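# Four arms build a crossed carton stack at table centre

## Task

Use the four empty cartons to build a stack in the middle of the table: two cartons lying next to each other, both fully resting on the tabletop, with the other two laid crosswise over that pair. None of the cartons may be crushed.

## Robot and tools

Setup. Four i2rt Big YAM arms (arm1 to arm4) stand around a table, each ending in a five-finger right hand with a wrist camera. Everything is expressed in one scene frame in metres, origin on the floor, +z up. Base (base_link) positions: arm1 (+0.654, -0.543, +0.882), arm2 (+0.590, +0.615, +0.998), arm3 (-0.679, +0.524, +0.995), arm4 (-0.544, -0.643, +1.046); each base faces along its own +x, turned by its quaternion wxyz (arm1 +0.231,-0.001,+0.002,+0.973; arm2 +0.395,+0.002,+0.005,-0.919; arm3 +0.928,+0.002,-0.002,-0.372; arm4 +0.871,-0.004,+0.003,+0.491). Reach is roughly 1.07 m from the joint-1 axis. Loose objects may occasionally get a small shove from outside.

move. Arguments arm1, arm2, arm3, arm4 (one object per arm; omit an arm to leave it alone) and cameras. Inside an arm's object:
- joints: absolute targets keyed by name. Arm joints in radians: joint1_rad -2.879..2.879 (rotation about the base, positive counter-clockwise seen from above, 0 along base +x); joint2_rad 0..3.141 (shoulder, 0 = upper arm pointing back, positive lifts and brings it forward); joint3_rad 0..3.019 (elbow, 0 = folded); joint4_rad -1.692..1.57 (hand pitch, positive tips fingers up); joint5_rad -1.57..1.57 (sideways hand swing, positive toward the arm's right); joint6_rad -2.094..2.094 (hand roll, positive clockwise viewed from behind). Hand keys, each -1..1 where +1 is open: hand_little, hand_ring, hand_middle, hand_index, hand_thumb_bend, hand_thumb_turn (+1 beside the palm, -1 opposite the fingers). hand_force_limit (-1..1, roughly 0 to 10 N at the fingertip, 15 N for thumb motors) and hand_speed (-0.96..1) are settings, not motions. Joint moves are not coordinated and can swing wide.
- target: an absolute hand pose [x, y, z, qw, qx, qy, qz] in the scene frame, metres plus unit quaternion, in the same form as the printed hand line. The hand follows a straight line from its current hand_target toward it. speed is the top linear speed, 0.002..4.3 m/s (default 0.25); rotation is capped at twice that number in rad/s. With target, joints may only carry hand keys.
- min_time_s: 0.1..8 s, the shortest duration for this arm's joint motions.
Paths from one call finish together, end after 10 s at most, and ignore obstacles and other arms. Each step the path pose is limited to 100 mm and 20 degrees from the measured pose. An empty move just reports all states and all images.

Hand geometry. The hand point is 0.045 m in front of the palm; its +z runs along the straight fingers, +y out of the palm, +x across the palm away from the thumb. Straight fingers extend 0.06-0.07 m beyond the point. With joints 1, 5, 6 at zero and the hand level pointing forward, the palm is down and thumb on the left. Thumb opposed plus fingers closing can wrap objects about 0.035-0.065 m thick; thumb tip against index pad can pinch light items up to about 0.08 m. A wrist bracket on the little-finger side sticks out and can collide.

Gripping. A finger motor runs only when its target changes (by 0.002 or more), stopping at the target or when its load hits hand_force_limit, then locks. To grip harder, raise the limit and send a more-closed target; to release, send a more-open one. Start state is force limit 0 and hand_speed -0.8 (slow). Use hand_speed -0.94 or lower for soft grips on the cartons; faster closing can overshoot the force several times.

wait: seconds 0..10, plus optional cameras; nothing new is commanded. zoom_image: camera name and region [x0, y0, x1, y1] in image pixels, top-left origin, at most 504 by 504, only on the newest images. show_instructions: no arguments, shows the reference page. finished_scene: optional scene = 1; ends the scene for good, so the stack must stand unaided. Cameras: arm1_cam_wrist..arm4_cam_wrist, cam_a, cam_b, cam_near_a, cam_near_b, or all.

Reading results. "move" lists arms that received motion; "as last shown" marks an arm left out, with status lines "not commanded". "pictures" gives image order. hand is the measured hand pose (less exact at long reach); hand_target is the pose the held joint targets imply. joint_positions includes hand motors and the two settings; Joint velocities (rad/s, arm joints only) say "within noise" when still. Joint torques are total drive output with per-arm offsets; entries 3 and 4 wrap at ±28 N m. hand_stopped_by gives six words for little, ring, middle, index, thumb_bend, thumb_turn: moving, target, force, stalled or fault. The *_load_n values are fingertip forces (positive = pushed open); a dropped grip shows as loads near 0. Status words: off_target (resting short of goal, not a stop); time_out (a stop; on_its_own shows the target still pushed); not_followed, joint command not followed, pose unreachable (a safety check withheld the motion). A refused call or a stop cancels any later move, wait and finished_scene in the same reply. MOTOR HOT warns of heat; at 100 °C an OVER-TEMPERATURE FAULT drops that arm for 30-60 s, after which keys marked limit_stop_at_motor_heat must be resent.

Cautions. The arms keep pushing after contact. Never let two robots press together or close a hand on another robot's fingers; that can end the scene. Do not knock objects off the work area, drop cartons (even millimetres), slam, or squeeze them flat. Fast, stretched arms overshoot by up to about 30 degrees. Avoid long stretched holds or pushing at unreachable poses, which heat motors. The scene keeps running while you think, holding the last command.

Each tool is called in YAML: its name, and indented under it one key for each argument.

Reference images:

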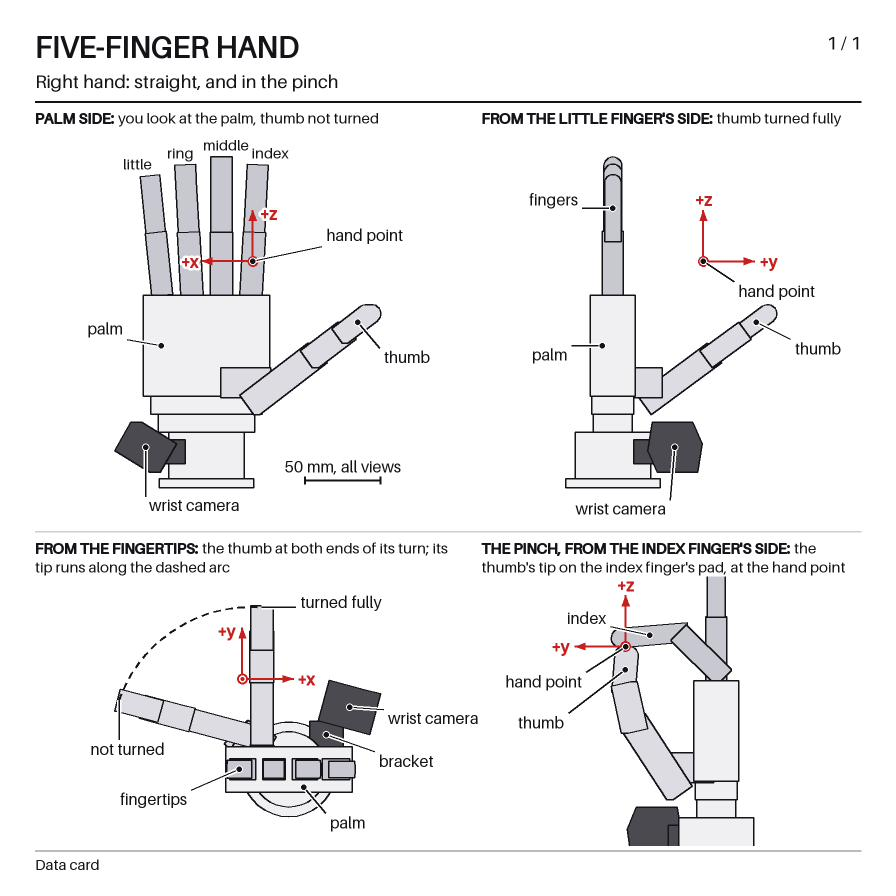

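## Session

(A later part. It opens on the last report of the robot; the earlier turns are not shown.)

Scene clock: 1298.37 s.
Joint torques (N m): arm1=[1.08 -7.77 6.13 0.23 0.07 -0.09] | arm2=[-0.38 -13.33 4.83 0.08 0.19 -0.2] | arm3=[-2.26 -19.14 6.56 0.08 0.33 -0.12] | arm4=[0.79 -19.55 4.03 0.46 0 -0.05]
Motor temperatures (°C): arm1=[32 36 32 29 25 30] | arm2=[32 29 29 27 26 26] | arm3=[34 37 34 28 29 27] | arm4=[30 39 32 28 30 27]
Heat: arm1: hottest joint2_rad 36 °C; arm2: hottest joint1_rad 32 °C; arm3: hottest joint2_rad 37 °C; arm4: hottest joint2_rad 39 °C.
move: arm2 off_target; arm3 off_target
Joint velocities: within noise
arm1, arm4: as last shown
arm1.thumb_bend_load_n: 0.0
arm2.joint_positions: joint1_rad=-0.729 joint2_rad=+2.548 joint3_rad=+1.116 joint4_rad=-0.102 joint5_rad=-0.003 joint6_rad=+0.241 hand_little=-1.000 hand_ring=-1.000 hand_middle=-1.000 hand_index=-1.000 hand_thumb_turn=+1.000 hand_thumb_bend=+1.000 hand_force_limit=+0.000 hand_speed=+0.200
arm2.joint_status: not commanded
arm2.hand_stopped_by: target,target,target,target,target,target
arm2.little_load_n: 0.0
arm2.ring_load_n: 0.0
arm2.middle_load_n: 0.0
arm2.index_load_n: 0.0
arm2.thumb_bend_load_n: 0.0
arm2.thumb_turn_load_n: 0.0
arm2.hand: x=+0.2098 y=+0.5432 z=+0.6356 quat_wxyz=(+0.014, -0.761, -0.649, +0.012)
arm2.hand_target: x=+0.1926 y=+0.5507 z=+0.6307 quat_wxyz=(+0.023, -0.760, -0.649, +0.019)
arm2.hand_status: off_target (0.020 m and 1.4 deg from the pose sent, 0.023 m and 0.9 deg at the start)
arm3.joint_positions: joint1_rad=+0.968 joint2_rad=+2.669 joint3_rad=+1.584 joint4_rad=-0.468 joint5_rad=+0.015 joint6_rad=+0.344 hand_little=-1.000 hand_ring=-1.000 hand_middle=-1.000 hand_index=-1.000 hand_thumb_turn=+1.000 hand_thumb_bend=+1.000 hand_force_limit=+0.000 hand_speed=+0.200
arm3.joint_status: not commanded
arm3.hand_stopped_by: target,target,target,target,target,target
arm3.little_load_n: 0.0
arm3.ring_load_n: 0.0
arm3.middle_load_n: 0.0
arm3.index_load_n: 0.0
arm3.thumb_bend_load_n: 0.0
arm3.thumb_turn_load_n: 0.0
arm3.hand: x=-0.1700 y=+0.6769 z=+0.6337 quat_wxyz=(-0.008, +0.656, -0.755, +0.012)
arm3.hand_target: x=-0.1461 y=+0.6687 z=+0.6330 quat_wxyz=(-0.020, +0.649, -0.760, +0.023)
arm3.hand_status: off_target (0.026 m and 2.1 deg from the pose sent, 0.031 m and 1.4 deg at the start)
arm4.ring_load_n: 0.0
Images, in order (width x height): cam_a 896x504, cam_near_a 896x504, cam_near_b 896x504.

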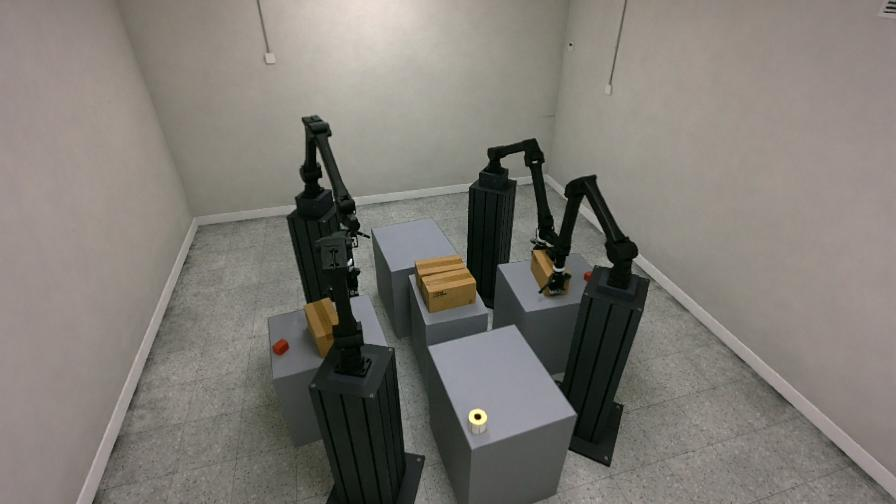

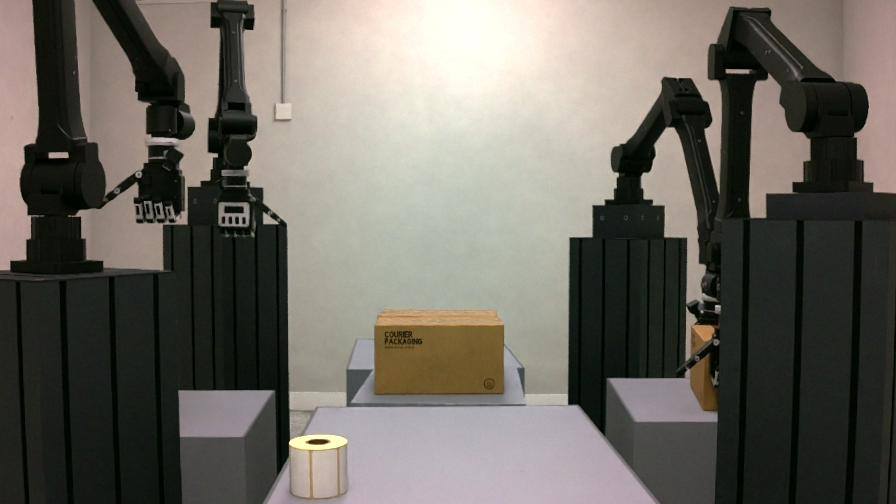

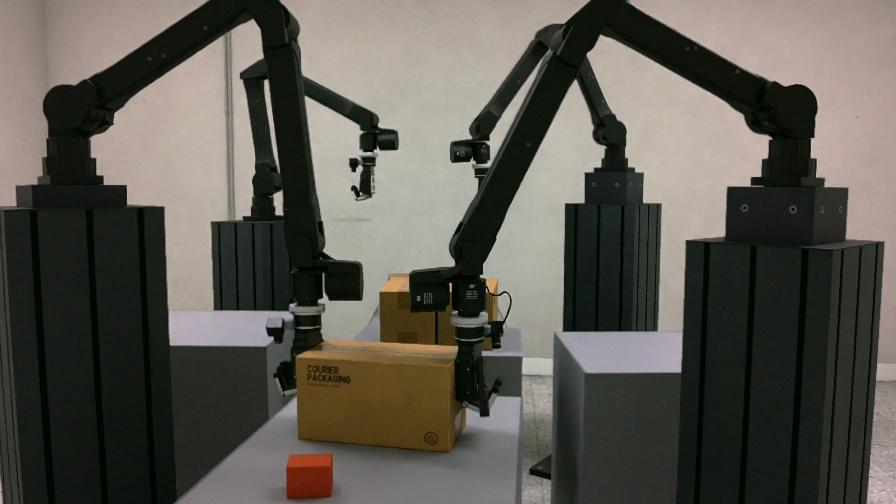

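move:
  arm3: {"target":[-0.1257,0.6659,0.634,-0.0292,0.6494,-0.7604,0.0342],"speed":0.05}
  arm2: {"target":[0.1687,0.5530,0.632,-0.0342,0.7604,0.6494,-0.0292],"speed":0.05}

move:
  arm3: {"target":[-0.1257,0.6659,0.676,-0.0292,0.6494,-0.7604,0.0342],"speed":0.06}
  arm2: {"target":[0.1687,0.5530,0.670,-0.0342,0.7604,0.6494,-0.0292],"speed":0.06}
  cameras: ["cam_a","cam_near_a","cam_near_b"]

zoom_image:
  camera: "cam_near_b"
  region: [200, 240, 560, 460]

zoom_image:
  camera: "cam_near_a"
  region: [640, 290, 740, 420]

zoom_image:
  camera: "cam_a"
  region: [490, 220, 630, 330]

Scene clock: 1308.13 s.
Joint torques (N m): arm1=[0.97 -7.88 6.17 0.17 0.07 -0.08] | arm2=[-0.97 -13.98 7.06 0.28 0.13 -0.24] | arm3=[-2.96 -19.9 7.92 0.44 0.49 -0.13] | arm4=[0.73 -19.84 4 0.32 -0.03 -0.03]
Motor temperatures (°C): arm1=[32 36 32 29 25 30] | arm2=[32 29 29 27 26 26] | arm3=[34 38 34 28 29 27] | arm4=[30 39 32 28 30 27]
Heat: arm1: hottest joint2_rad 36 °C; arm2: hottest joint1_rad 32 °C; arm3: hottest joint2_rad 38 °C; arm4: hottest joint2_rad 39 °C.
move: arm2 off_target; arm3 off_target
Joint velocities: within noise
arm1, arm4: as last shown
arm1.index_load_n: 0.5
arm2.joint_positions: joint1_rad=-0.731 joint2_rad=+2.551 joint3_rad=+1.127 joint4_rad=-0.124 joint5_rad=+0.003 joint6_rad=+0.234 hand_little=-1.000 hand_ring=-1.000 hand_middle=-1.000 hand_index=-1.000 hand_thumb_turn=+1.000 hand_thumb_bend=+1.000 hand_force_limit=+0.000 hand_speed=+0.200
arm2.joint_status: not commanded
arm2.hand_stopped_by: target,target,target,target,target,target
arm2.little_load_n: 0.0
arm2.ring_load_n: 0.5
arm2.middle_load_n: 0.0
arm2.index_load_n: 0.0
arm2.thumb_bend_load_n: 0.0
arm2.thumb_turn_load_n: 0.0
arm2.hand: x=+0.2092 y=+0.5457 z=+0.6354 quat_wxyz=(+0.012, -0.759, -0.651, +0.005)
arm2.hand_target: x=+0.1698 y=+0.5534 z=+0.6343 quat_wxyz=(+0.035, -0.760, -0.649, +0.029)
arm2.hand_status: off_target (0.041 m and 3.7 deg from the pose sent, 0.043 m and 3.1 deg at the start)
arm3.joint_positions: joint1_rad=+0.967 joint2_rad=+2.678 joint3_rad=+1.597 joint4_rad=-0.481 joint5_rad=+0.022 joint6_rad=+0.336 hand_little=-1.000 hand_ring=-1.000 hand_middle=-1.000 hand_index=-1.000 hand_thumb_turn=+1.000 hand_thumb_bend=+1.000 hand_force_limit=+0.000 hand_speed=+0.200
arm3.joint_status: not commanded
arm3.hand_stopped_by: target,target,target,target,target,target
arm3.little_load_n: 0.0
arm3.ring_load_n: 0.0
arm3.middle_load_n: 0.0
arm3.index_load_n: 0.0
arm3.thumb_bend_load_n: 0.0
arm3.thumb_turn_load_n: 0.0
arm3.hand: x=-0.1701 y=+0.6749 z=+0.6311 quat_wxyz=(-0.002, +0.659, -0.752, +0.013)
arm3.hand_target: x=-0.1274 y=+0.6649 z=+0.6365 quat_wxyz=(-0.029, +0.649, -0.760, +0.035)
arm3.hand_status: off_target (0.045 m and 4.2 deg from the pose sent, 0.046 m and 3.7 deg at the start)
pictures: none

Scene clock: 1309.43 s.
Joint torques (N m): arm1=[0.79 -7.65 6.15 0.23 0.08 -0.09] | arm2=[-0.21 -17.9 4.44 0.31 0.12 -0.15] | arm3=[-2.84 -24.06 5.09 0.5 0.37 -0.08] | arm4=[0.62 -19.31 3.89 0.34 -0.03 -0.04]
Motor temperatures (°C): arm1=[32 36 32 29 25 30] | arm2=[32 29 29 27 26 26] | arm3=[34 38 34 28 29 27] | arm4=[30 39 32 28 30 27]
Heat: arm1: hottest joint2_rad 36 °C; arm2: hottest joint1_rad 32 °C; arm3: hottest joint2_rad 38 °C; arm4: hottest joint2_rad 39 °C.
move: arm2 off_target; arm3 off_target
Joint velocities: within noise
arm1.joint_positions: joint1_rad=+0.400 joint2_rad=+1.426 joint3_rad=+0.950 joint4_rad=-1.094 joint5_rad=+0.003 joint6_rad=-0.052 hand_little=-1.000 hand_ring=-1.000 hand_middle=-1.000 hand_index=-1.000 hand_thumb_turn=+1.000 hand_thumb_bend=+1.000 hand_force_limit=+0.000 hand_speed=+0.200
arm1.joint_status: not commanded
arm1.hand_stopped_by: target,target,target,target,target,target
arm1.little_load_n: 0.0
arm1.ring_load_n: 0.0
arm1.middle_load_n: 0.0
arm1.index_load_n: 0.0
arm1.thumb_bend_load_n: 0.0
arm1.thumb_turn_load_n: 0.0
arm1.hand: x=+0.3404 y=-0.5489 z=+0.9530 quat_wxyz=(+0.000, +0.712, +0.702, +0.000)
arm1.hand_target: x=+0.3402 y=-0.5501 z=+0.9500 quat_wxyz=(+0.000, +0.707, +0.707, +0.000)
arm1.hand_status: not commanded
arm2.joint_positions: joint1_rad=-0.734 joint2_rad=+2.505 joint3_rad=+1.103 joint4_rad=-0.170 joint5_rad=+0.004 joint6_rad=+0.227 hand_little=-1.000 hand_ring=-1.000 hand_middle=-1.000 hand_index=-1.000 hand_thumb_turn=+1.000 hand_thumb_bend=+1.000 hand_force_limit=+0.000 hand_speed=+0.200
arm2.joint_status: not commanded
arm2.hand_stopped_by: target,target,target,target,target,target
arm2.little_load_n: 0.0
arm2.ring_load_n: 0.0
arm2.middle_load_n: 0.0
arm2.index_load_n: 0.0
arm2.thumb_bend_load_n: 0.0
arm2.thumb_turn_load_n: 0.0
arm2.hand: x=+0.2149 y=+0.5473 z=+0.6541 quat_wxyz=(+0.006, -0.758, -0.652, -0.005)
arm2.hand_target: x=+0.1698 y=+0.5533 z=+0.6712 quat_wxyz=(+0.035, -0.760, -0.649, +0.029)
arm2.hand_status: off_target (0.049 m and 5.1 deg from the pose sent, 0.054 m and 3.7 deg at the start)
arm3.joint_positions: joint1_rad=+0.967 joint2_rad=+2.640 joint3_rad=+1.588 joint4_rad=-0.518 joint5_rad=+0.024 joint6_rad=+0.332 hand_little=-1.000 hand_ring=-1.000 hand_middle=-1.000 hand_index=-1.000 hand_thumb_turn=+1.000 hand_thumb_bend=+1.000 hand_force_limit=+0.000 hand_speed=+0.200
arm3.joint_status: not commanded
arm3.hand_stopped_by: target,target,target,target,target,target
arm3.little_load_n: 0.0
arm3.ring_load_n: 0.0
arm3.middle_load_n: 0.0
arm3.index_load_n: 0.0
arm3.thumb_bend_load_n: 0.0
arm3.thumb_turn_load_n: 0.0
arm3.hand: x=-0.1671 y=+0.6744 z=+0.6508 quat_wxyz=(+0.003, +0.661, -0.751, +0.012)
arm3.hand_target: x=-0.1268 y=+0.6652 z=+0.6767 quat_wxyz=(-0.029, +0.649, -0.760, +0.035)
arm3.hand_status: off_target (0.049 m and 4.8 deg from the pose sent, 0.064 m and 4.2 deg at the start)
arm4: as last shown
Images, in order (width x height): cam_a 896x504, cam_near_a 896x504, cam_near_b 896x504.

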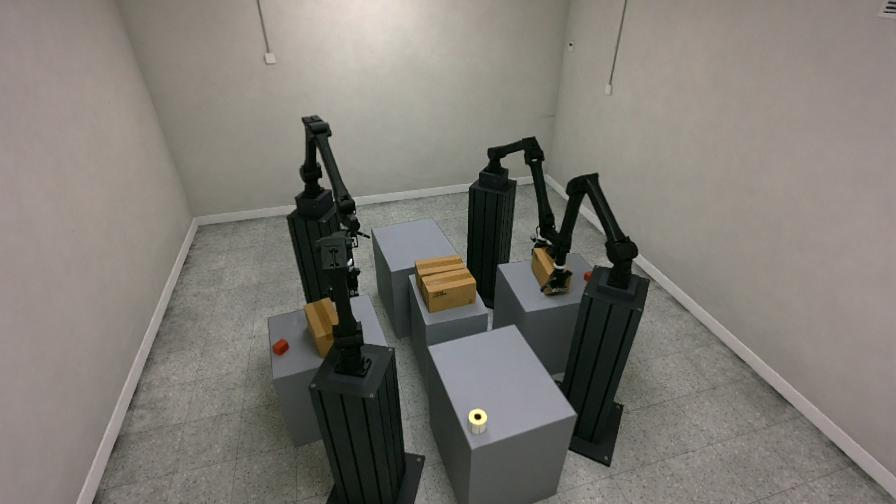

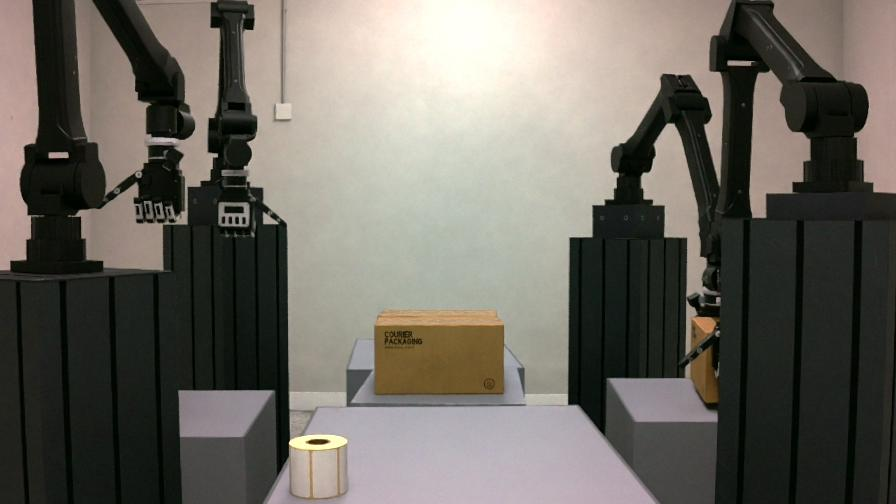

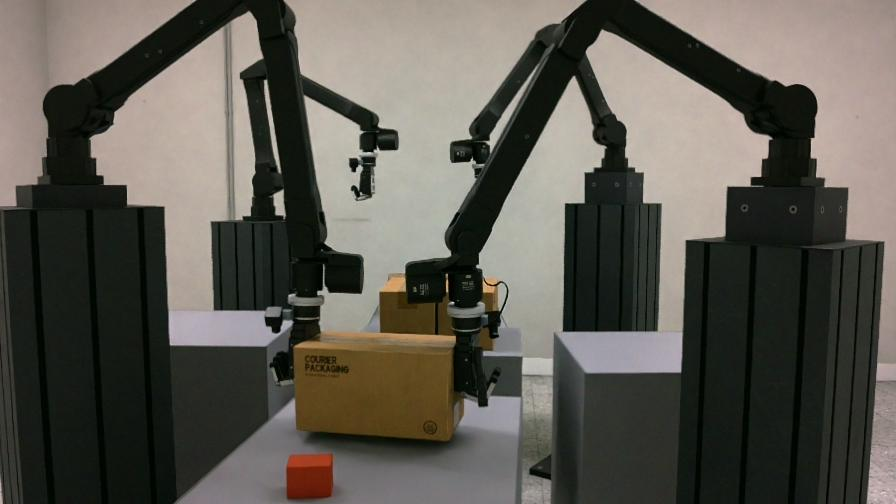

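Scaled by 1.400 from the camera's image (finer frame: 1280x720).

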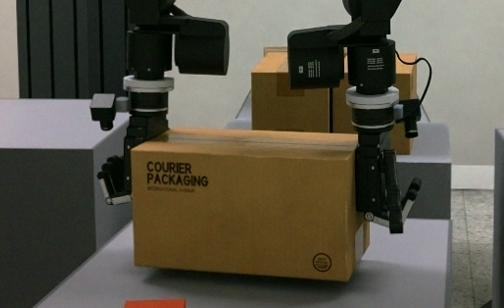

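Scaled by 3.877 from the camera's image (finer frame: 1280x720).

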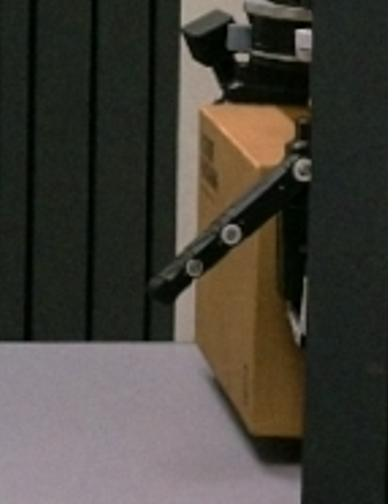

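Scaled by 3.600 from the camera's image (finer frame: 1280x720).

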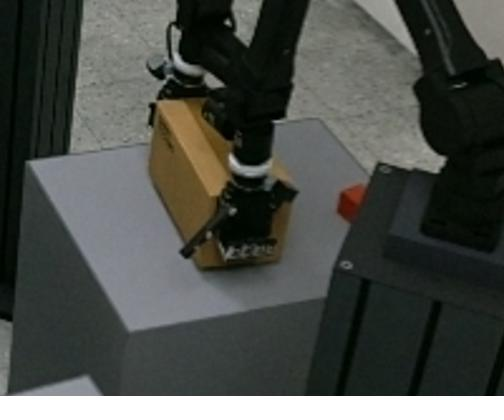

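move:
  arm3: {"target":[-0.1168,0.6645,0.780,-0.0292,0.6494,-0.7604,0.0342],"speed":0.09}
  arm2: {"target":[0.1598,0.5544,0.774,-0.0342,0.7604,0.6494,-0.0292],"speed":0.09}

move:
  arm3: {"target":[-0.1168,0.6645,0.900,-0.0292,0.6494,-0.7604,0.0342],"speed":0.1}
  arm2: {"target":[0.1598,0.5544,0.894,-0.0342,0.7604,0.6494,-0.0292],"speed":0.1}
  cameras: ["cam_near_a","cam_near_b"]

zoom_image:
  camera: "cam_near_b"
  region: [200, 140, 560, 360]

zoom_image:
  camera: "cam_near_b"
  region: [370, 250, 510, 350]

Scene clock: 1324.13 s.
Joint torques (N m): arm1=[1.03 -7.82 6.11 0.17 0.06 -0.1] | arm2=[-0.85 -17.55 8.12 0.34 0.14 -0.18] | arm3=[-3.37 -24.18 6.95 0.88 0.4 -0.13] | arm4=[0.73 -19.6 3.97 0.36 -0.03 -0.03]
Motor temperatures (°C): arm1=[32 36 32 29 25 30] | arm2=[32 30 29 27 26 26] | arm3=[34 38 34 28 29 27] | arm4=[30 39 32 28 30 27]
Heat: arm1: hottest joint2_rad 36 °C; arm2: hottest joint1_rad 32 °C; arm3: hottest joint2_rad 38 °C; arm4: hottest joint2_rad 39 °C.
move: arm2 off_target; arm3 off_target
Joint velocities: within noise
arm1: as last shown
arm2.joint_positions: joint1_rad=-0.737 joint2_rad=+2.246 joint3_rad=+1.006 joint4_rad=-0.373 joint5_rad=+0.004 joint6_rad=+0.222 hand_little=-1.000 hand_ring=-1.000 hand_middle=-1.000 hand_index=-1.000 hand_thumb_turn=+1.000 hand_thumb_bend=+1.000 hand_force_limit=+0.000 hand_speed=+0.200
arm2.joint_status: not commanded
arm2.hand_stopped_by: target,target,target,target,target,target
arm2.little_load_n: 0.0
arm2.ring_load_n: 0.0
arm2.middle_load_n: 0.0
arm2.index_load_n: 0.0
arm2.thumb_bend_load_n: 0.0
arm2.thumb_turn_load_n: 0.5
arm2.hand: x=+0.2214 y=+0.5482 z=+0.7543 quat_wxyz=(-0.007, -0.757, -0.653, -0.021)
arm2.hand_target: x=+0.1621 y=+0.5550 z=+0.7768 quat_wxyz=(+0.035, -0.760, -0.649, +0.028)
arm2.hand_status: off_target (0.065 m and 7.5 deg from the pose sent, 0.132 m and 5.1 deg at the start)
arm3.joint_positions: joint1_rad=+0.967 joint2_rad=+2.439 joint3_rad=+1.510 joint4_rad=-0.676 joint5_rad=+0.024 joint6_rad=+0.332 hand_little=-1.000 hand_ring=-1.000 hand_middle=-1.000 hand_index=-1.000 hand_thumb_turn=+1.000 hand_thumb_bend=+1.000 hand_force_limit=+0.000 hand_speed=+0.200
arm3.joint_status: not commanded
arm3.hand_stopped_by: target,target,target,target,target,target
arm3.little_load_n: 0.0
arm3.ring_load_n: 0.0
arm3.middle_load_n: 0.0
arm3.index_load_n: 0.0
arm3.thumb_bend_load_n: -0.5
arm3.thumb_turn_load_n: 0.0
arm3.hand: x=-0.1696 y=+0.6738 z=+0.7489 quat_wxyz=(+0.018, +0.661, -0.751, +0.003)
arm3.hand_target: x=-0.1191 y=+0.6634 z=+0.7819 quat_wxyz=(-0.029, +0.649, -0.760, +0.035)
arm3.hand_status: off_target (0.062 m and 6.6 deg from the pose sent, 0.139 m and 4.8 deg at the start)
arm4.joint_positions: joint1_rad=-0.684 joint2_rad=+2.008 joint3_rad=+1.112 joint4_rad=-0.681 joint5_rad=-0.007 joint6_rad=+0.333 hand_little=-1.000 hand_ring=-1.000 hand_middle=-1.000 hand_index=-1.000 hand_thumb_turn=+1.000 hand_thumb_bend=+1.000 hand_force_limit=+0.000 hand_speed=+0.200
arm4.joint_status: not commanded
arm4.hand_stopped_by: target,target,target,target,target,target
arm4.little_load_n: 0.0
arm4.ring_load_n: 0.0
arm4.middle_load_n: 0.0
arm4.index_load_n: 0.0
arm4.thumb_bend_load_n: 0.0
arm4.thumb_turn_load_n: 0.0
arm4.hand: x=-0.1528 y=-0.4513 z=+0.9225 quat_wxyz=(+0.005, +0.711, -0.703, -0.002)
arm4.hand_target: x=-0.1500 y=-0.4499 z=+0.9300 quat_wxyz=(+0.000, +0.707, -0.707, +0.000)
arm4.hand_status: not commanded
pictures: none

Scene clock: 1326.30 s.
Joint torques (N m): arm1=[1.03 -7.77 6.13 0.17 0.08 -0.09] | arm2=[-0.91 -14.04 12.52 0.23 0.07 -0.07] | arm3=[-0.67 -19.19 6.01 0.1 0.09 -0.1] | arm4=[0.62 -19.55 4 0.29 0 -0.05]
Motor temperatures (°C): arm1=[32 36 32 29 25 30] | arm2=[32 30 29 27 26 26] | arm3=[34 38 34 28 29 27] | arm4=[30 39 32 28 30 27]
Heat: arm1: hottest joint2_rad 36 °C; arm2: hottest joint1_rad 32 °C; arm3: hottest joint2_rad 38 °C; arm4: hottest joint2_rad 39 °C.
move: arm2 off_target; arm3 not_followed
Joint velocities: within noise
arm1, arm4: as last shown
arm2.joint_positions: joint1_rad=-0.742 joint2_rad=+1.936 joint3_rad=+0.969 joint4_rad=-0.629 joint5_rad=+0.004 joint6_rad=+0.211 hand_little=-1.000 hand_ring=-1.000 hand_middle=-1.000 hand_index=-1.000 hand_thumb_turn=+1.000 hand_thumb_bend=+1.000 hand_force_limit=+0.000 hand_speed=+0.200
arm2.joint_status: not commanded
arm2.hand_stopped_by: target,target,target,target,target,target
arm2.little_load_n: 0.0
arm2.ring_load_n: 0.0
arm2.middle_load_n: 0.0
arm2.index_load_n: 0.0
arm2.thumb_bend_load_n: 0.0
arm2.thumb_turn_load_n: 0.0
arm2.hand: x=+0.2154 y=+0.5490 z=+0.8765 quat_wxyz=(-0.002, -0.756, -0.655, -0.015)
arm2.hand_target: x=+0.1623 y=+0.5548 z=+0.8971 quat_wxyz=(+0.035, -0.760, -0.649, +0.029)
arm2.hand_status: off_target (0.059 m and 6.6 deg from the pose sent, 0.153 m and 7.4 deg at the start)
arm3.joint_positions: joint1_rad=+0.967 joint2_rad=+2.233 joint3_rad=+1.456 joint4_rad=-0.884 joint5_rad=+0.021 joint6_rad=+0.336 hand_little=-1.000 hand_ring=-1.000 hand_middle=-1.000 hand_index=-1.000 hand_thumb_turn=+1.000 hand_thumb_bend=+1.000 hand_force_limit=+0.000 hand_speed=+0.200
arm3.joint_status: not commanded
arm3.hand_stopped_by: target,target,target,target,target,target
arm3.little_load_n: 0.0
arm3.ring_load_n: 0.0
arm3.middle_load_n: 0.0
arm3.index_load_n: 0.0
arm3.thumb_bend_load_n: 0.0
arm3.thumb_turn_load_n: 0.0
arm3.on_its_own: joint2_rad is held at +2.232, not at its first target +2.389; joint4_rad is held at -0.876, not at its first target -0.653
arm3.hand: x=-0.1875 y=+0.6708 z=+0.8545 quat_wxyz=(+0.041, +0.659, -0.751, -0.012)
arm3.hand_target: x=-0.1781 y=+0.6725 z=+0.8572 quat_wxyz=(+0.032, +0.659, -0.752, -0.006)
arm3.hand_status: not_followed (0.084 m and 9.7 deg from the pose sent, 0.160 m and 6.7 deg at the start)
led back after a hold (arm2 arm): the arm was led back toward your command in small steps, so it may still be short of it.
led back after a hold (arm3 arm): the arm was led back toward your command in small steps, so it may still be short of it.
pose unreachable (arm2 arm): on one or more control steps of this call this arm could not follow its commanded pose, so it was not sent that pose on those steps. It may still have moved: this result reports where it is.
cause: moving toward the commanded pose would bring a part of the arm too close to another arm (the arm3 arm, along the way the arms are being sent, or toward where that arm still pushes).
pose unreachable (arm3 arm): on one or more control steps of this call this arm could not follow its commanded pose, so it was not sent that pose on those steps. On the call's last step it was still not sent that pose. It may still have moved: this result reports where it is.
cause: moving toward the commanded pose would bring a part of the arm too close to another arm (the arm2 arm, along the way the arms are being sent, or toward where that arm still pushes).
Images, in order (width x height): cam_near_a 896x504, cam_near_b 896x504.

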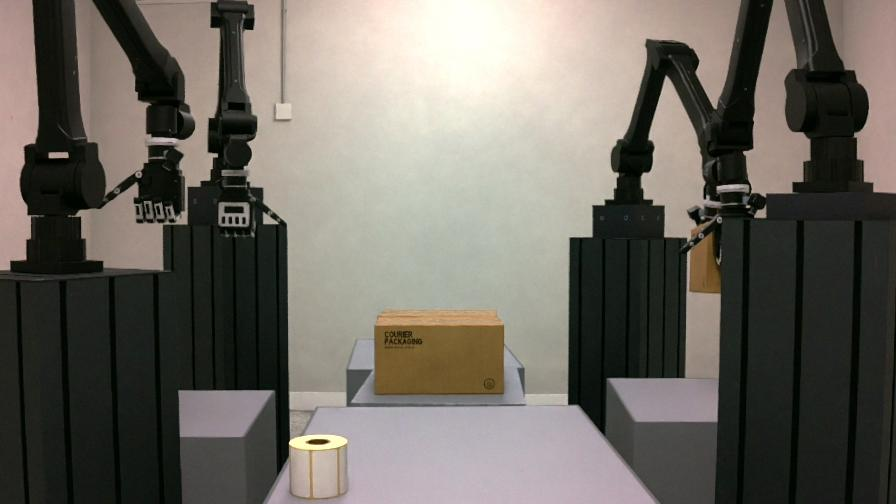

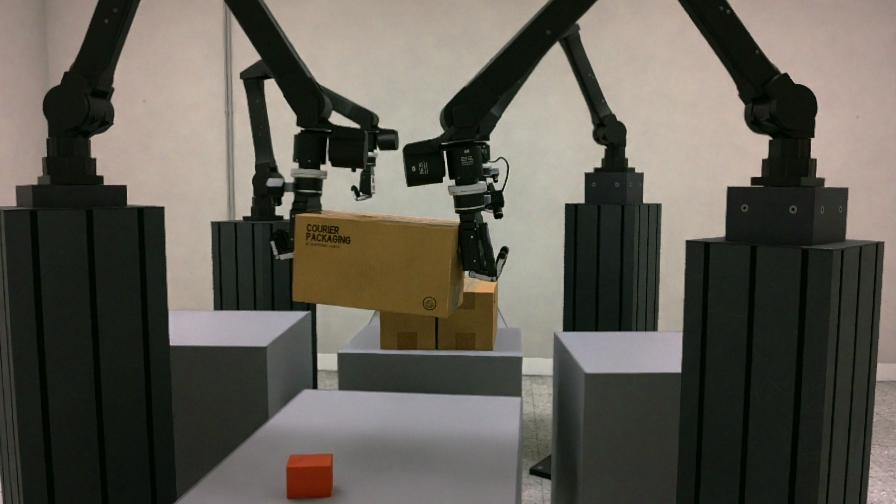

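Scaled by 1.400 from the camera's image (finer frame: 1280x720).

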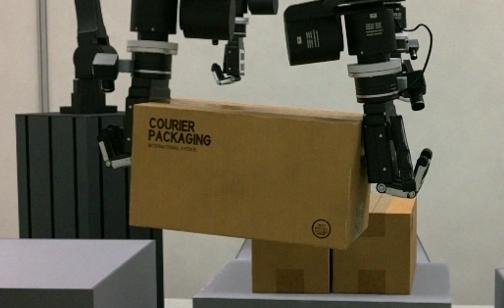

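Scaled by 3.600 from the camera's image (finer frame: 1280x720).

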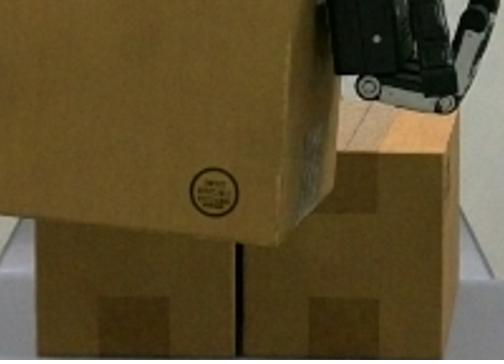

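move:
  arm3: {"target":[-0.1300,0.6665,0.902,-0.0390,0.6494,-0.7604,0.0456],"speed":0.06}
  arm2: {"target":[0.1700,0.5530,0.890,-0.0456,0.7604,0.6494,-0.0390],"speed":0.06}
  cameras: ["cam_near_a","cam_near_b"]

zoom_image:
  camera: "cam_near_b"
  region: [200, 140, 560, 360]

Scene clock: 1332.30 s.
Joint torques (N m): arm1=[0.97 -7.71 6.12 0.16 0.07 -0.08] | arm2=[-0.26 -14.56 9.43 1.65 0.23 0.02] | arm3=[-2.49 -21.71 7.61 2.47 0.58 0.04] | arm4=[0.67 -19.55 4 0.38 -0.02 -0.05]
Motor temperatures (°C): arm1=[32 36 32 29 25 30] | arm2=[32 30 30 27 26 26] | arm3=[34 38 34 28 29 27] | arm4=[30 39 32 28 30 27]
Heat: arm1: hottest joint2_rad 36 °C; arm2: hottest joint1_rad 32 °C; arm3: hottest joint2_rad 38 °C; arm4: hottest joint2_rad 39 °C.
move: arm2 off_target; arm3 off_target
Joint velocities: within noise
arm1, arm4: as last shown
arm2.joint_positions: joint1_rad=-0.742 joint2_rad=+1.919 joint3_rad=+0.947 joint4_rad=-0.607 joint5_rad=+0.007 joint6_rad=+0.211 hand_little=-1.000 hand_ring=-1.000 hand_middle=-1.000 hand_index=-1.000 hand_thumb_turn=+1.000 hand_thumb_bend=+1.000 hand_force_limit=+0.000 hand_speed=+0.200
arm2.joint_status: not commanded
arm2.hand_stopped_by: target,target,target,target,target,target
arm2.little_load_n: 0.0
arm2.ring_load_n: 0.0
arm2.middle_load_n: 0.0
arm2.index_load_n: 0.0
arm2.thumb_bend_load_n: 0.0
arm2.thumb_turn_load_n: 0.0
arm2.hand: x=+0.2180 y=+0.5498 z=+0.8777 quat_wxyz=(+0.005, -0.756, -0.655, -0.009)
arm2.hand_target: x=+0.1717 y=+0.5532 z=+0.8932 quat_wxyz=(+0.046, -0.759, -0.648, +0.038)
arm2.hand_status: off_target (0.050 m and 7.3 deg from the pose sent, 0.048 m and 8.3 deg at the start)
arm3.joint_positions: joint1_rad=+0.967 joint2_rad=+2.165 joint3_rad=+1.432 joint4_rad=-0.860 joint5_rad=+0.030 joint6_rad=+0.325 hand_little=-1.000 hand_ring=-1.000 hand_middle=-1.000 hand_index=-1.000 hand_thumb_turn=+1.000 hand_thumb_bend=+1.000 hand_force_limit=+0.000 hand_speed=+0.200
arm3.joint_status: not commanded
arm3.hand_stopped_by: target,target,target,target,target,target
arm3.little_load_n: 0.0
arm3.ring_load_n: 0.0
arm3.middle_load_n: 0.0
arm3.index_load_n: 0.0
arm3.thumb_bend_load_n: 0.0
arm3.thumb_turn_load_n: 0.0
arm3.hand: x=-0.1769 y=+0.6707 z=+0.8807 quat_wxyz=(+0.014, +0.663, -0.748, +0.008)
arm3.hand_target: x=-0.1320 y=+0.6656 z=+0.9049 quat_wxyz=(-0.038, +0.648, -0.759, +0.046)
arm3.hand_status: off_target (0.052 m and 7.7 deg from the pose sent, 0.075 m and 11.4 deg at the start)
Images, in order (width x height): cam_near_a 896x504, cam_near_b 896x504.

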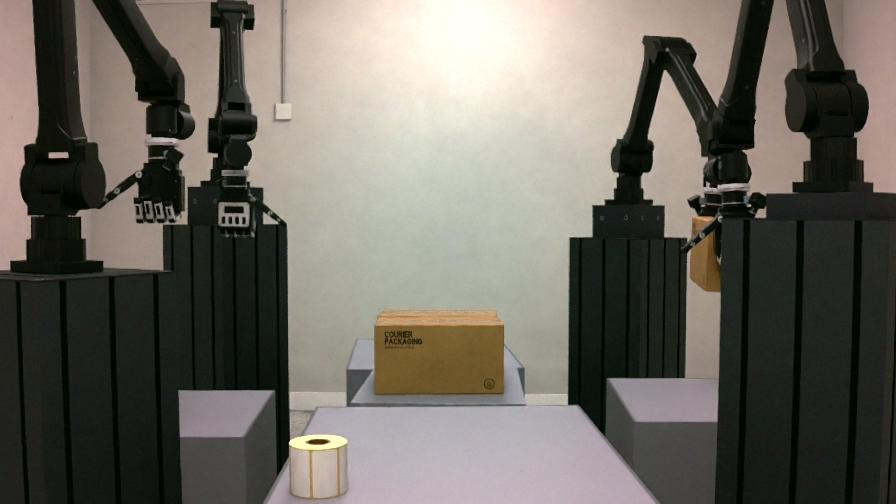

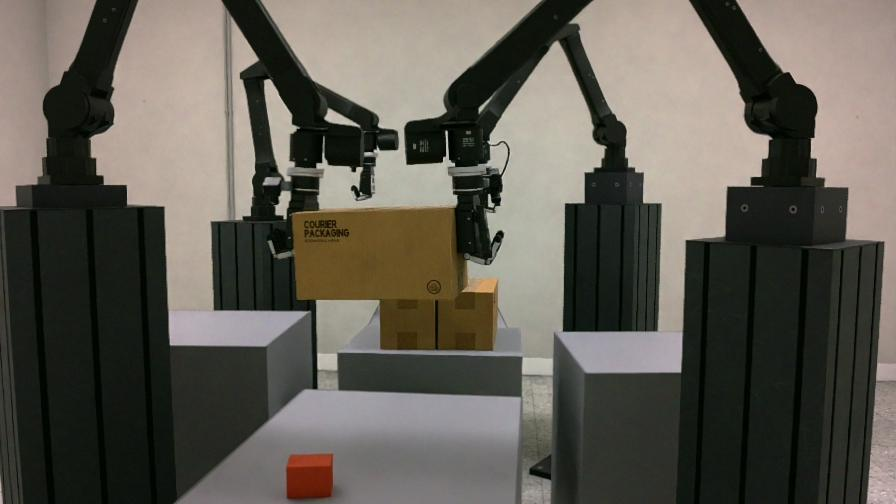

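Scaled by 1.400 from the camera's image (finer frame: 1280x720).

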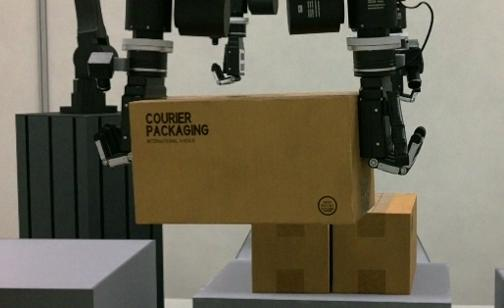

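move:
  arm3: {"target":[-0.1425,0.4942,0.905,-0.0407,0.6788,-0.7343,0.0441],"speed":0.09}
  arm2: {"target":[0.1654,0.4046,0.893,-0.0441,0.7343,0.6788,-0.0407],"speed":0.09}
  cameras: ["cam_near_b"]

zoom_image:
  camera: "cam_near_b"
  region: [200, 140, 560, 360]

Scene clock: 1341.00 s.
Joint torques (N m): arm1=[0.85 -7.82 6.17 0.12 0.08 -0.09] | arm2=[-0.32 -12.98 13.76 0.32 0.46 0.06] | arm3=[-1.73 -20.42 7.54 2.06 -0.1 0.14] | arm4=[0.79 -19.55 3.88 0.31 -0.03 -0.05]
Motor temperatures (°C): arm1=[32 36 32 29 25 30] | arm2=[32 30 30 27 26 26] | arm3=[34 38 35 28 29 27] | arm4=[30 39 32 28 30 27]
Heat: arm1: hottest joint2_rad 36 °C; arm2: hottest joint1_rad 32 °C; arm3: hottest joint2_rad 38 °C; arm4: hottest joint2_rad 39 °C.
move: arm2 off_target; arm3 off_target
Joint velocities: within noise
arm1, arm4: as last shown
arm2.joint_positions: joint1_rad=-0.433 joint2_rad=+1.941 joint3_rad=+1.030 joint4_rad=-0.634 joint5_rad=+0.028 joint6_rad=+0.437 hand_little=-1.000 hand_ring=-1.000 hand_middle=-1.000 hand_index=-1.000 hand_thumb_turn=+1.000 hand_thumb_bend=+1.000 hand_force_limit=+0.000 hand_speed=+0.200
arm2.joint_status: not commanded
arm2.hand_stopped_by: target,target,target,target,target,target
arm2.little_load_n: 0.0
arm2.ring_load_n: 0.0
arm2.middle_load_n: 0.0
arm2.index_load_n: 0.0
arm2.thumb_bend_load_n: 0.0
arm2.thumb_turn_load_n: 0.0
arm2.hand: x=+0.2156 y=+0.4165 z=+0.8827 quat_wxyz=(+0.022, -0.727, -0.686, +0.003)
arm2.hand_target: x=+0.1677 y=+0.4058 z=+0.8961 quat_wxyz=(+0.044, -0.733, -0.677, +0.041)
arm2.hand_status: off_target (0.053 m and 5.2 deg from the pose sent, 0.155 m and 8.1 deg at the start)
arm3.joint_positions: joint1_rad=+0.668 joint2_rad=+2.121 joint3_rad=+1.373 joint4_rad=-0.820 joint5_rad=+0.003 joint6_rad=-0.055 hand_little=-1.000 hand_ring=-1.000 hand_middle=-1.000 hand_index=-1.000 hand_thumb_turn=+1.000 hand_thumb_bend=+1.000 hand_force_limit=+0.000 hand_speed=+0.200
arm3.joint_status: not commanded
arm3.hand_stopped_by: target,target,target,target,target,target
arm3.little_load_n: 0.0
arm3.ring_load_n: 0.5
arm3.middle_load_n: 0.0
arm3.index_load_n: 0.0
arm3.thumb_bend_load_n: 0.0
arm3.thumb_turn_load_n: 0.5
arm3.hand: x=-0.1812 y=+0.5034 z=+0.8878 quat_wxyz=(-0.003, +0.693, -0.721, +0.003)
arm3.hand_target: x=-0.1440 y=+0.4939 z=+0.9072 quat_wxyz=(-0.041, +0.678, -0.733, +0.044)
arm3.hand_status: off_target (0.043 m and 6.7 deg from the pose sent, 0.182 m and 7.9 deg at the start)
Images, in order (width x height): cam_near_b 896x504.

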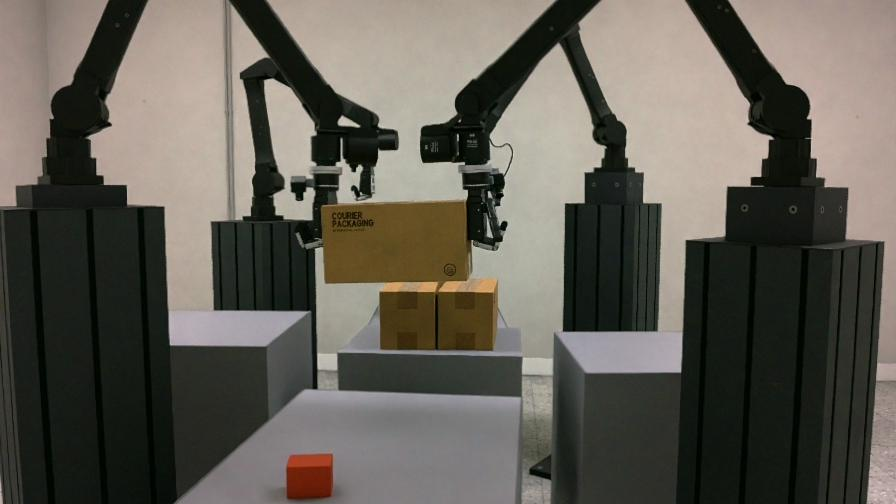

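Scaled by 1.400 from the camera's image (finer frame: 1280x720).

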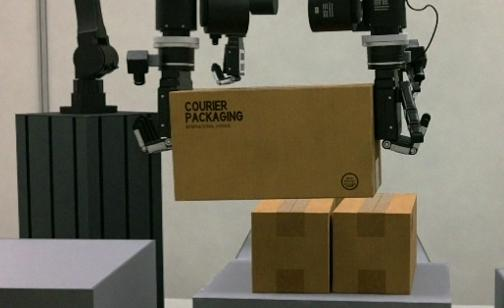

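move:
  arm3: {"target":[-0.1575,0.3119,0.905,-0.0424,0.7071,-0.7071,0.0424],"speed":0.09}
  arm2: {"target":[0.1565,0.2468,0.896,-0.0424,0.7071,0.7071,-0.0424],"speed":0.09}

move:
  arm3: {"target":[-0.1675,0.1319,0.905,-0.0424,0.7071,-0.7071,0.0424],"speed":0.09}
  arm2: {"target":[0.1465,0.0668,0.900,-0.0424,0.7071,0.7071,-0.0424],"speed":0.09}
  cameras: ["cam_near_a","cam_near_b"]

zoom_image:
  camera: "cam_near_b"
  region: [300, 160, 580, 360]

zoom_image:
  camera: "cam_near_a"
  region: [340, 200, 610, 400]

Scene clock: 1347.83 s.
Joint torques (N m): arm1=[0.85 -7.71 6.11 0.17 0.09 -0.08] | arm2=[-0.38 -15.44 13.71 0.1 0.4 -0.04] | arm3=[-0.26 -18.78 11.19 0.53 -0.51 0.07] | arm4=[0.67 -19.6 3.88 0.35 -0.03 -0.05]
Motor temperatures (°C): arm1=[32 36 32 29 25 30] | arm2=[32 30 31 27 26 26] | arm3=[34 38 35 28 29 27] | arm4=[30 39 32 28 30 27]
Heat: arm1: hottest joint2_rad 36 °C; arm2: hottest joint1_rad 32 °C; arm3: hottest joint2_rad 38 °C; arm4: hottest joint2_rad 39 °C.
move: arm2 off_target; arm3 off_target
Joint velocities: within noise
arm1, arm4: as last shown
arm2.joint_positions: joint1_rad=-0.177 joint2_rad=+2.096 joint3_rad=+1.350 joint4_rad=-0.782 joint5_rad=+0.046 joint6_rad=+0.621 hand_little=-1.000 hand_ring=-1.000 hand_middle=-1.000 hand_index=-1.000 hand_thumb_turn=+1.000 hand_thumb_bend=+1.000 hand_force_limit=+0.000 hand_speed=+0.200
arm2.joint_status: not commanded
arm2.hand_stopped_by: target,target,target,target,target,target
arm2.little_load_n: 0.0
arm2.ring_load_n: 0.0
arm2.middle_load_n: 0.0
arm2.index_load_n: 0.0
arm2.thumb_bend_load_n: 0.0
arm2.thumb_turn_load_n: -0.5
arm2.hand: x=+0.1916 y=+0.2610 z=+0.8877 quat_wxyz=(+0.030, -0.702, -0.711, +0.014)
arm2.hand_target: x=+0.1578 y=+0.2481 z=+0.8976 quat_wxyz=(+0.042, -0.706, -0.706, +0.042)
arm2.hand_status: off_target (0.039 m and 3.7 deg from the pose sent, 0.180 m and 6.1 deg at the start)
arm3.joint_positions: joint1_rad=+0.348 joint2_rad=+2.157 joint3_rad=+1.451 joint4_rad=-0.850 joint5_rad=-0.031 joint6_rad=-0.423 hand_little=-1.000 hand_ring=-1.000 hand_middle=-1.000 hand_index=-1.000 hand_thumb_turn=+1.000 hand_thumb_bend=+1.000 hand_force_limit=+0.000 hand_speed=+0.200
arm3.joint_status: not commanded
arm3.hand_stopped_by: target,target,target,target,target,target
arm3.little_load_n: 0.0
arm3.ring_load_n: 0.0
arm3.middle_load_n: 0.5
arm3.index_load_n: 0.0
arm3.thumb_bend_load_n: 0.0
arm3.thumb_turn_load_n: 0.0
arm3.hand: x=-0.2033 y=+0.3248 z=+0.8891 quat_wxyz=(-0.020, +0.710, -0.704, +0.002)
arm3.hand_target: x=-0.1601 y=+0.3130 z=+0.9076 quat_wxyz=(-0.043, +0.706, -0.706, +0.043)
arm3.hand_status: off_target (0.050 m and 5.3 deg from the pose sent, 0.194 m and 6.8 deg at the start)
arm4.thumb_bend_load_n: -0.5
arm4.thumb_turn_load_n: 0.5
pictures: none

Scene clock: 1350.63 s.
Joint torques (N m): arm1=[1.14 -7.65 6.06 0.2 0.07 -0.08] | arm2=[-0.91 -19.43 15.5 0.21 0.66 -0.22] | arm3=[1.2 -21.95 11.64 0.51 -0.83 0.09] | arm4=[0.44 -19.19 3.88 0.32 -0.02 -0.06]
Motor temperatures (°C): arm1=[32 36 32 29 25 30] | arm2=[32 30 31 27 26 26] | arm3=[34 38 35 28 29 27] | arm4=[30 38 32 28 30 27]
Heat: arm1: hottest joint2_rad 36 °C; arm2: hottest joint1_rad 32 °C; arm3: hottest joint2_rad 38 °C; arm4: hottest joint2_rad 38 °C.
move: arm2 off_target; arm3 off_target
Joint velocities: within noise
arm1, arm4: as last shown
arm2.joint_positions: joint1_rad=+0.034 joint2_rad=+2.381 joint3_rad=+1.914 joint4_rad=-1.073 joint5_rad=+0.060 joint6_rad=+0.834 hand_little=-1.000 hand_ring=-1.000 hand_middle=-1.000 hand_index=-1.000 hand_thumb_turn=+1.000 hand_thumb_bend=+1.000 hand_force_limit=+0.000 hand_speed=+0.200
arm2.joint_status: not commanded
arm2.hand_stopped_by: target,target,target,target,target,target
arm2.little_load_n: 0.5
arm2.ring_load_n: 0.0
arm2.middle_load_n: 0.0
arm2.index_load_n: 0.0
arm2.thumb_bend_load_n: 0.0
arm2.thumb_turn_load_n: 0.0
arm2.hand: x=+0.1812 y=+0.0764 z=+0.8910 quat_wxyz=(+0.033, -0.703, -0.710, +0.014)
arm2.hand_target: x=+0.1475 y=+0.0686 z=+0.9014 quat_wxyz=(+0.043, -0.706, -0.705, +0.043)
arm2.hand_status: off_target (0.037 m and 3.5 deg from the pose sent, 0.200 m and 3.6 deg at the start)
arm3.joint_positions: joint1_rad=+0.085 joint2_rad=+2.353 joint3_rad=+1.833 joint4_rad=-1.040 joint5_rad=-0.048 joint6_rad=-0.669 hand_little=-1.000 hand_ring=-1.000 hand_middle=-1.000 hand_index=-1.000 hand_thumb_turn=+1.000 hand_thumb_bend=+1.000 hand_force_limit=+0.000 hand_speed=+0.200
arm3.joint_status: not commanded
arm3.hand_stopped_by: target,target,target,target,target,target
arm3.little_load_n: -0.5
arm3.ring_load_n: 0.0
arm3.middle_load_n: 0.0
arm3.index_load_n: 0.0
arm3.thumb_bend_load_n: -0.5
arm3.thumb_turn_load_n: 0.0
arm3.hand: x=-0.2095 y=+0.1413 z=+0.8892 quat_wxyz=(-0.028, +0.704, -0.710, +0.004)
arm3.hand_target: x=-0.1695 y=+0.1337 z=+0.9069 quat_wxyz=(-0.043, +0.706, -0.705, +0.043)
arm3.hand_status: off_target (0.046 m and 4.7 deg from the pose sent, 0.197 m and 5.3 deg at the start)
arm4.thumb_bend_load_n: 0.0
arm4.thumb_turn_load_n: 0.0
Images, in order (width x height): cam_near_a 896x504, cam_near_b 896x504.

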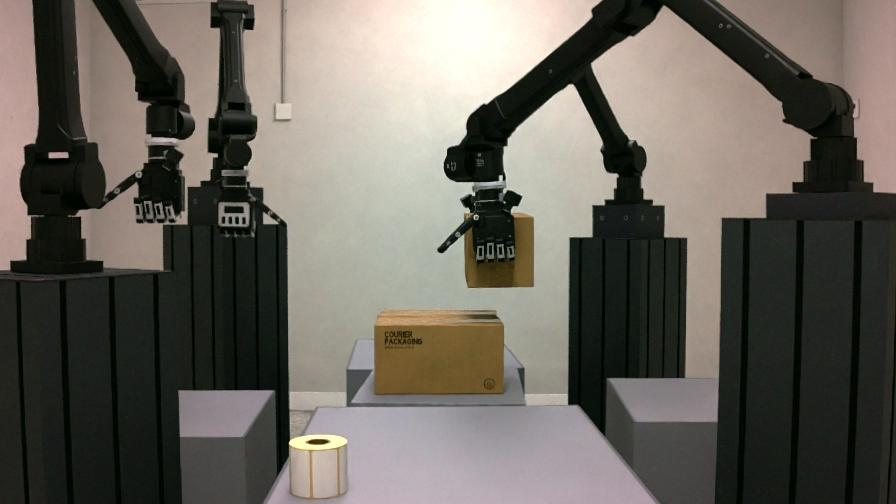

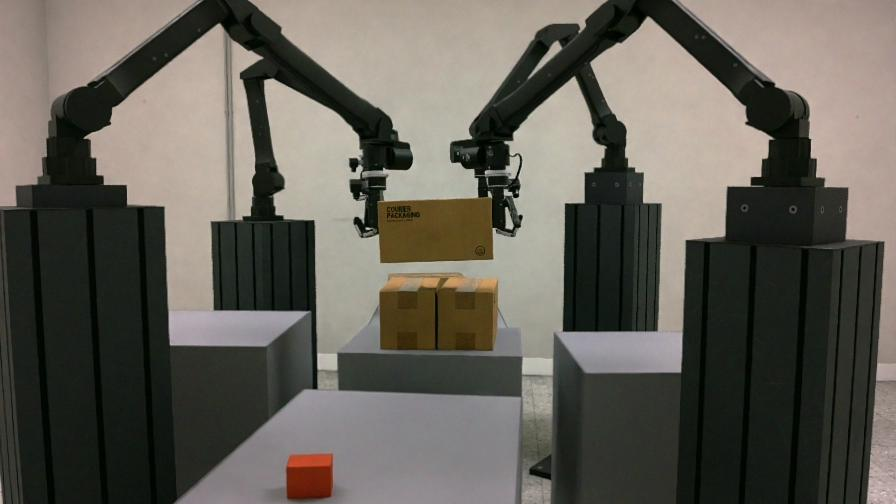

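Scaled by 1.800 from the camera's image (finer frame: 1280x720).

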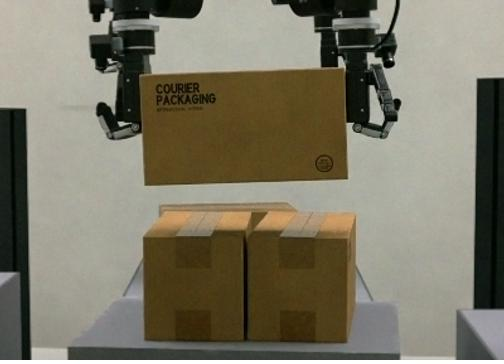

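Scaled by 1.867 from the camera's image (finer frame: 1280x720).

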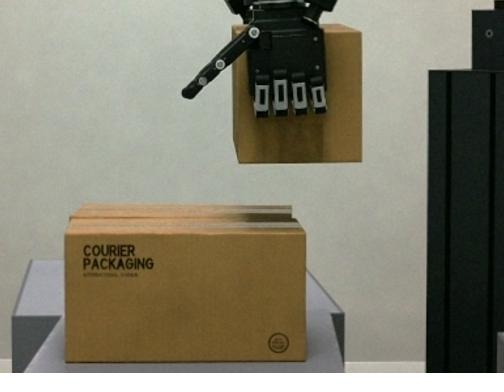

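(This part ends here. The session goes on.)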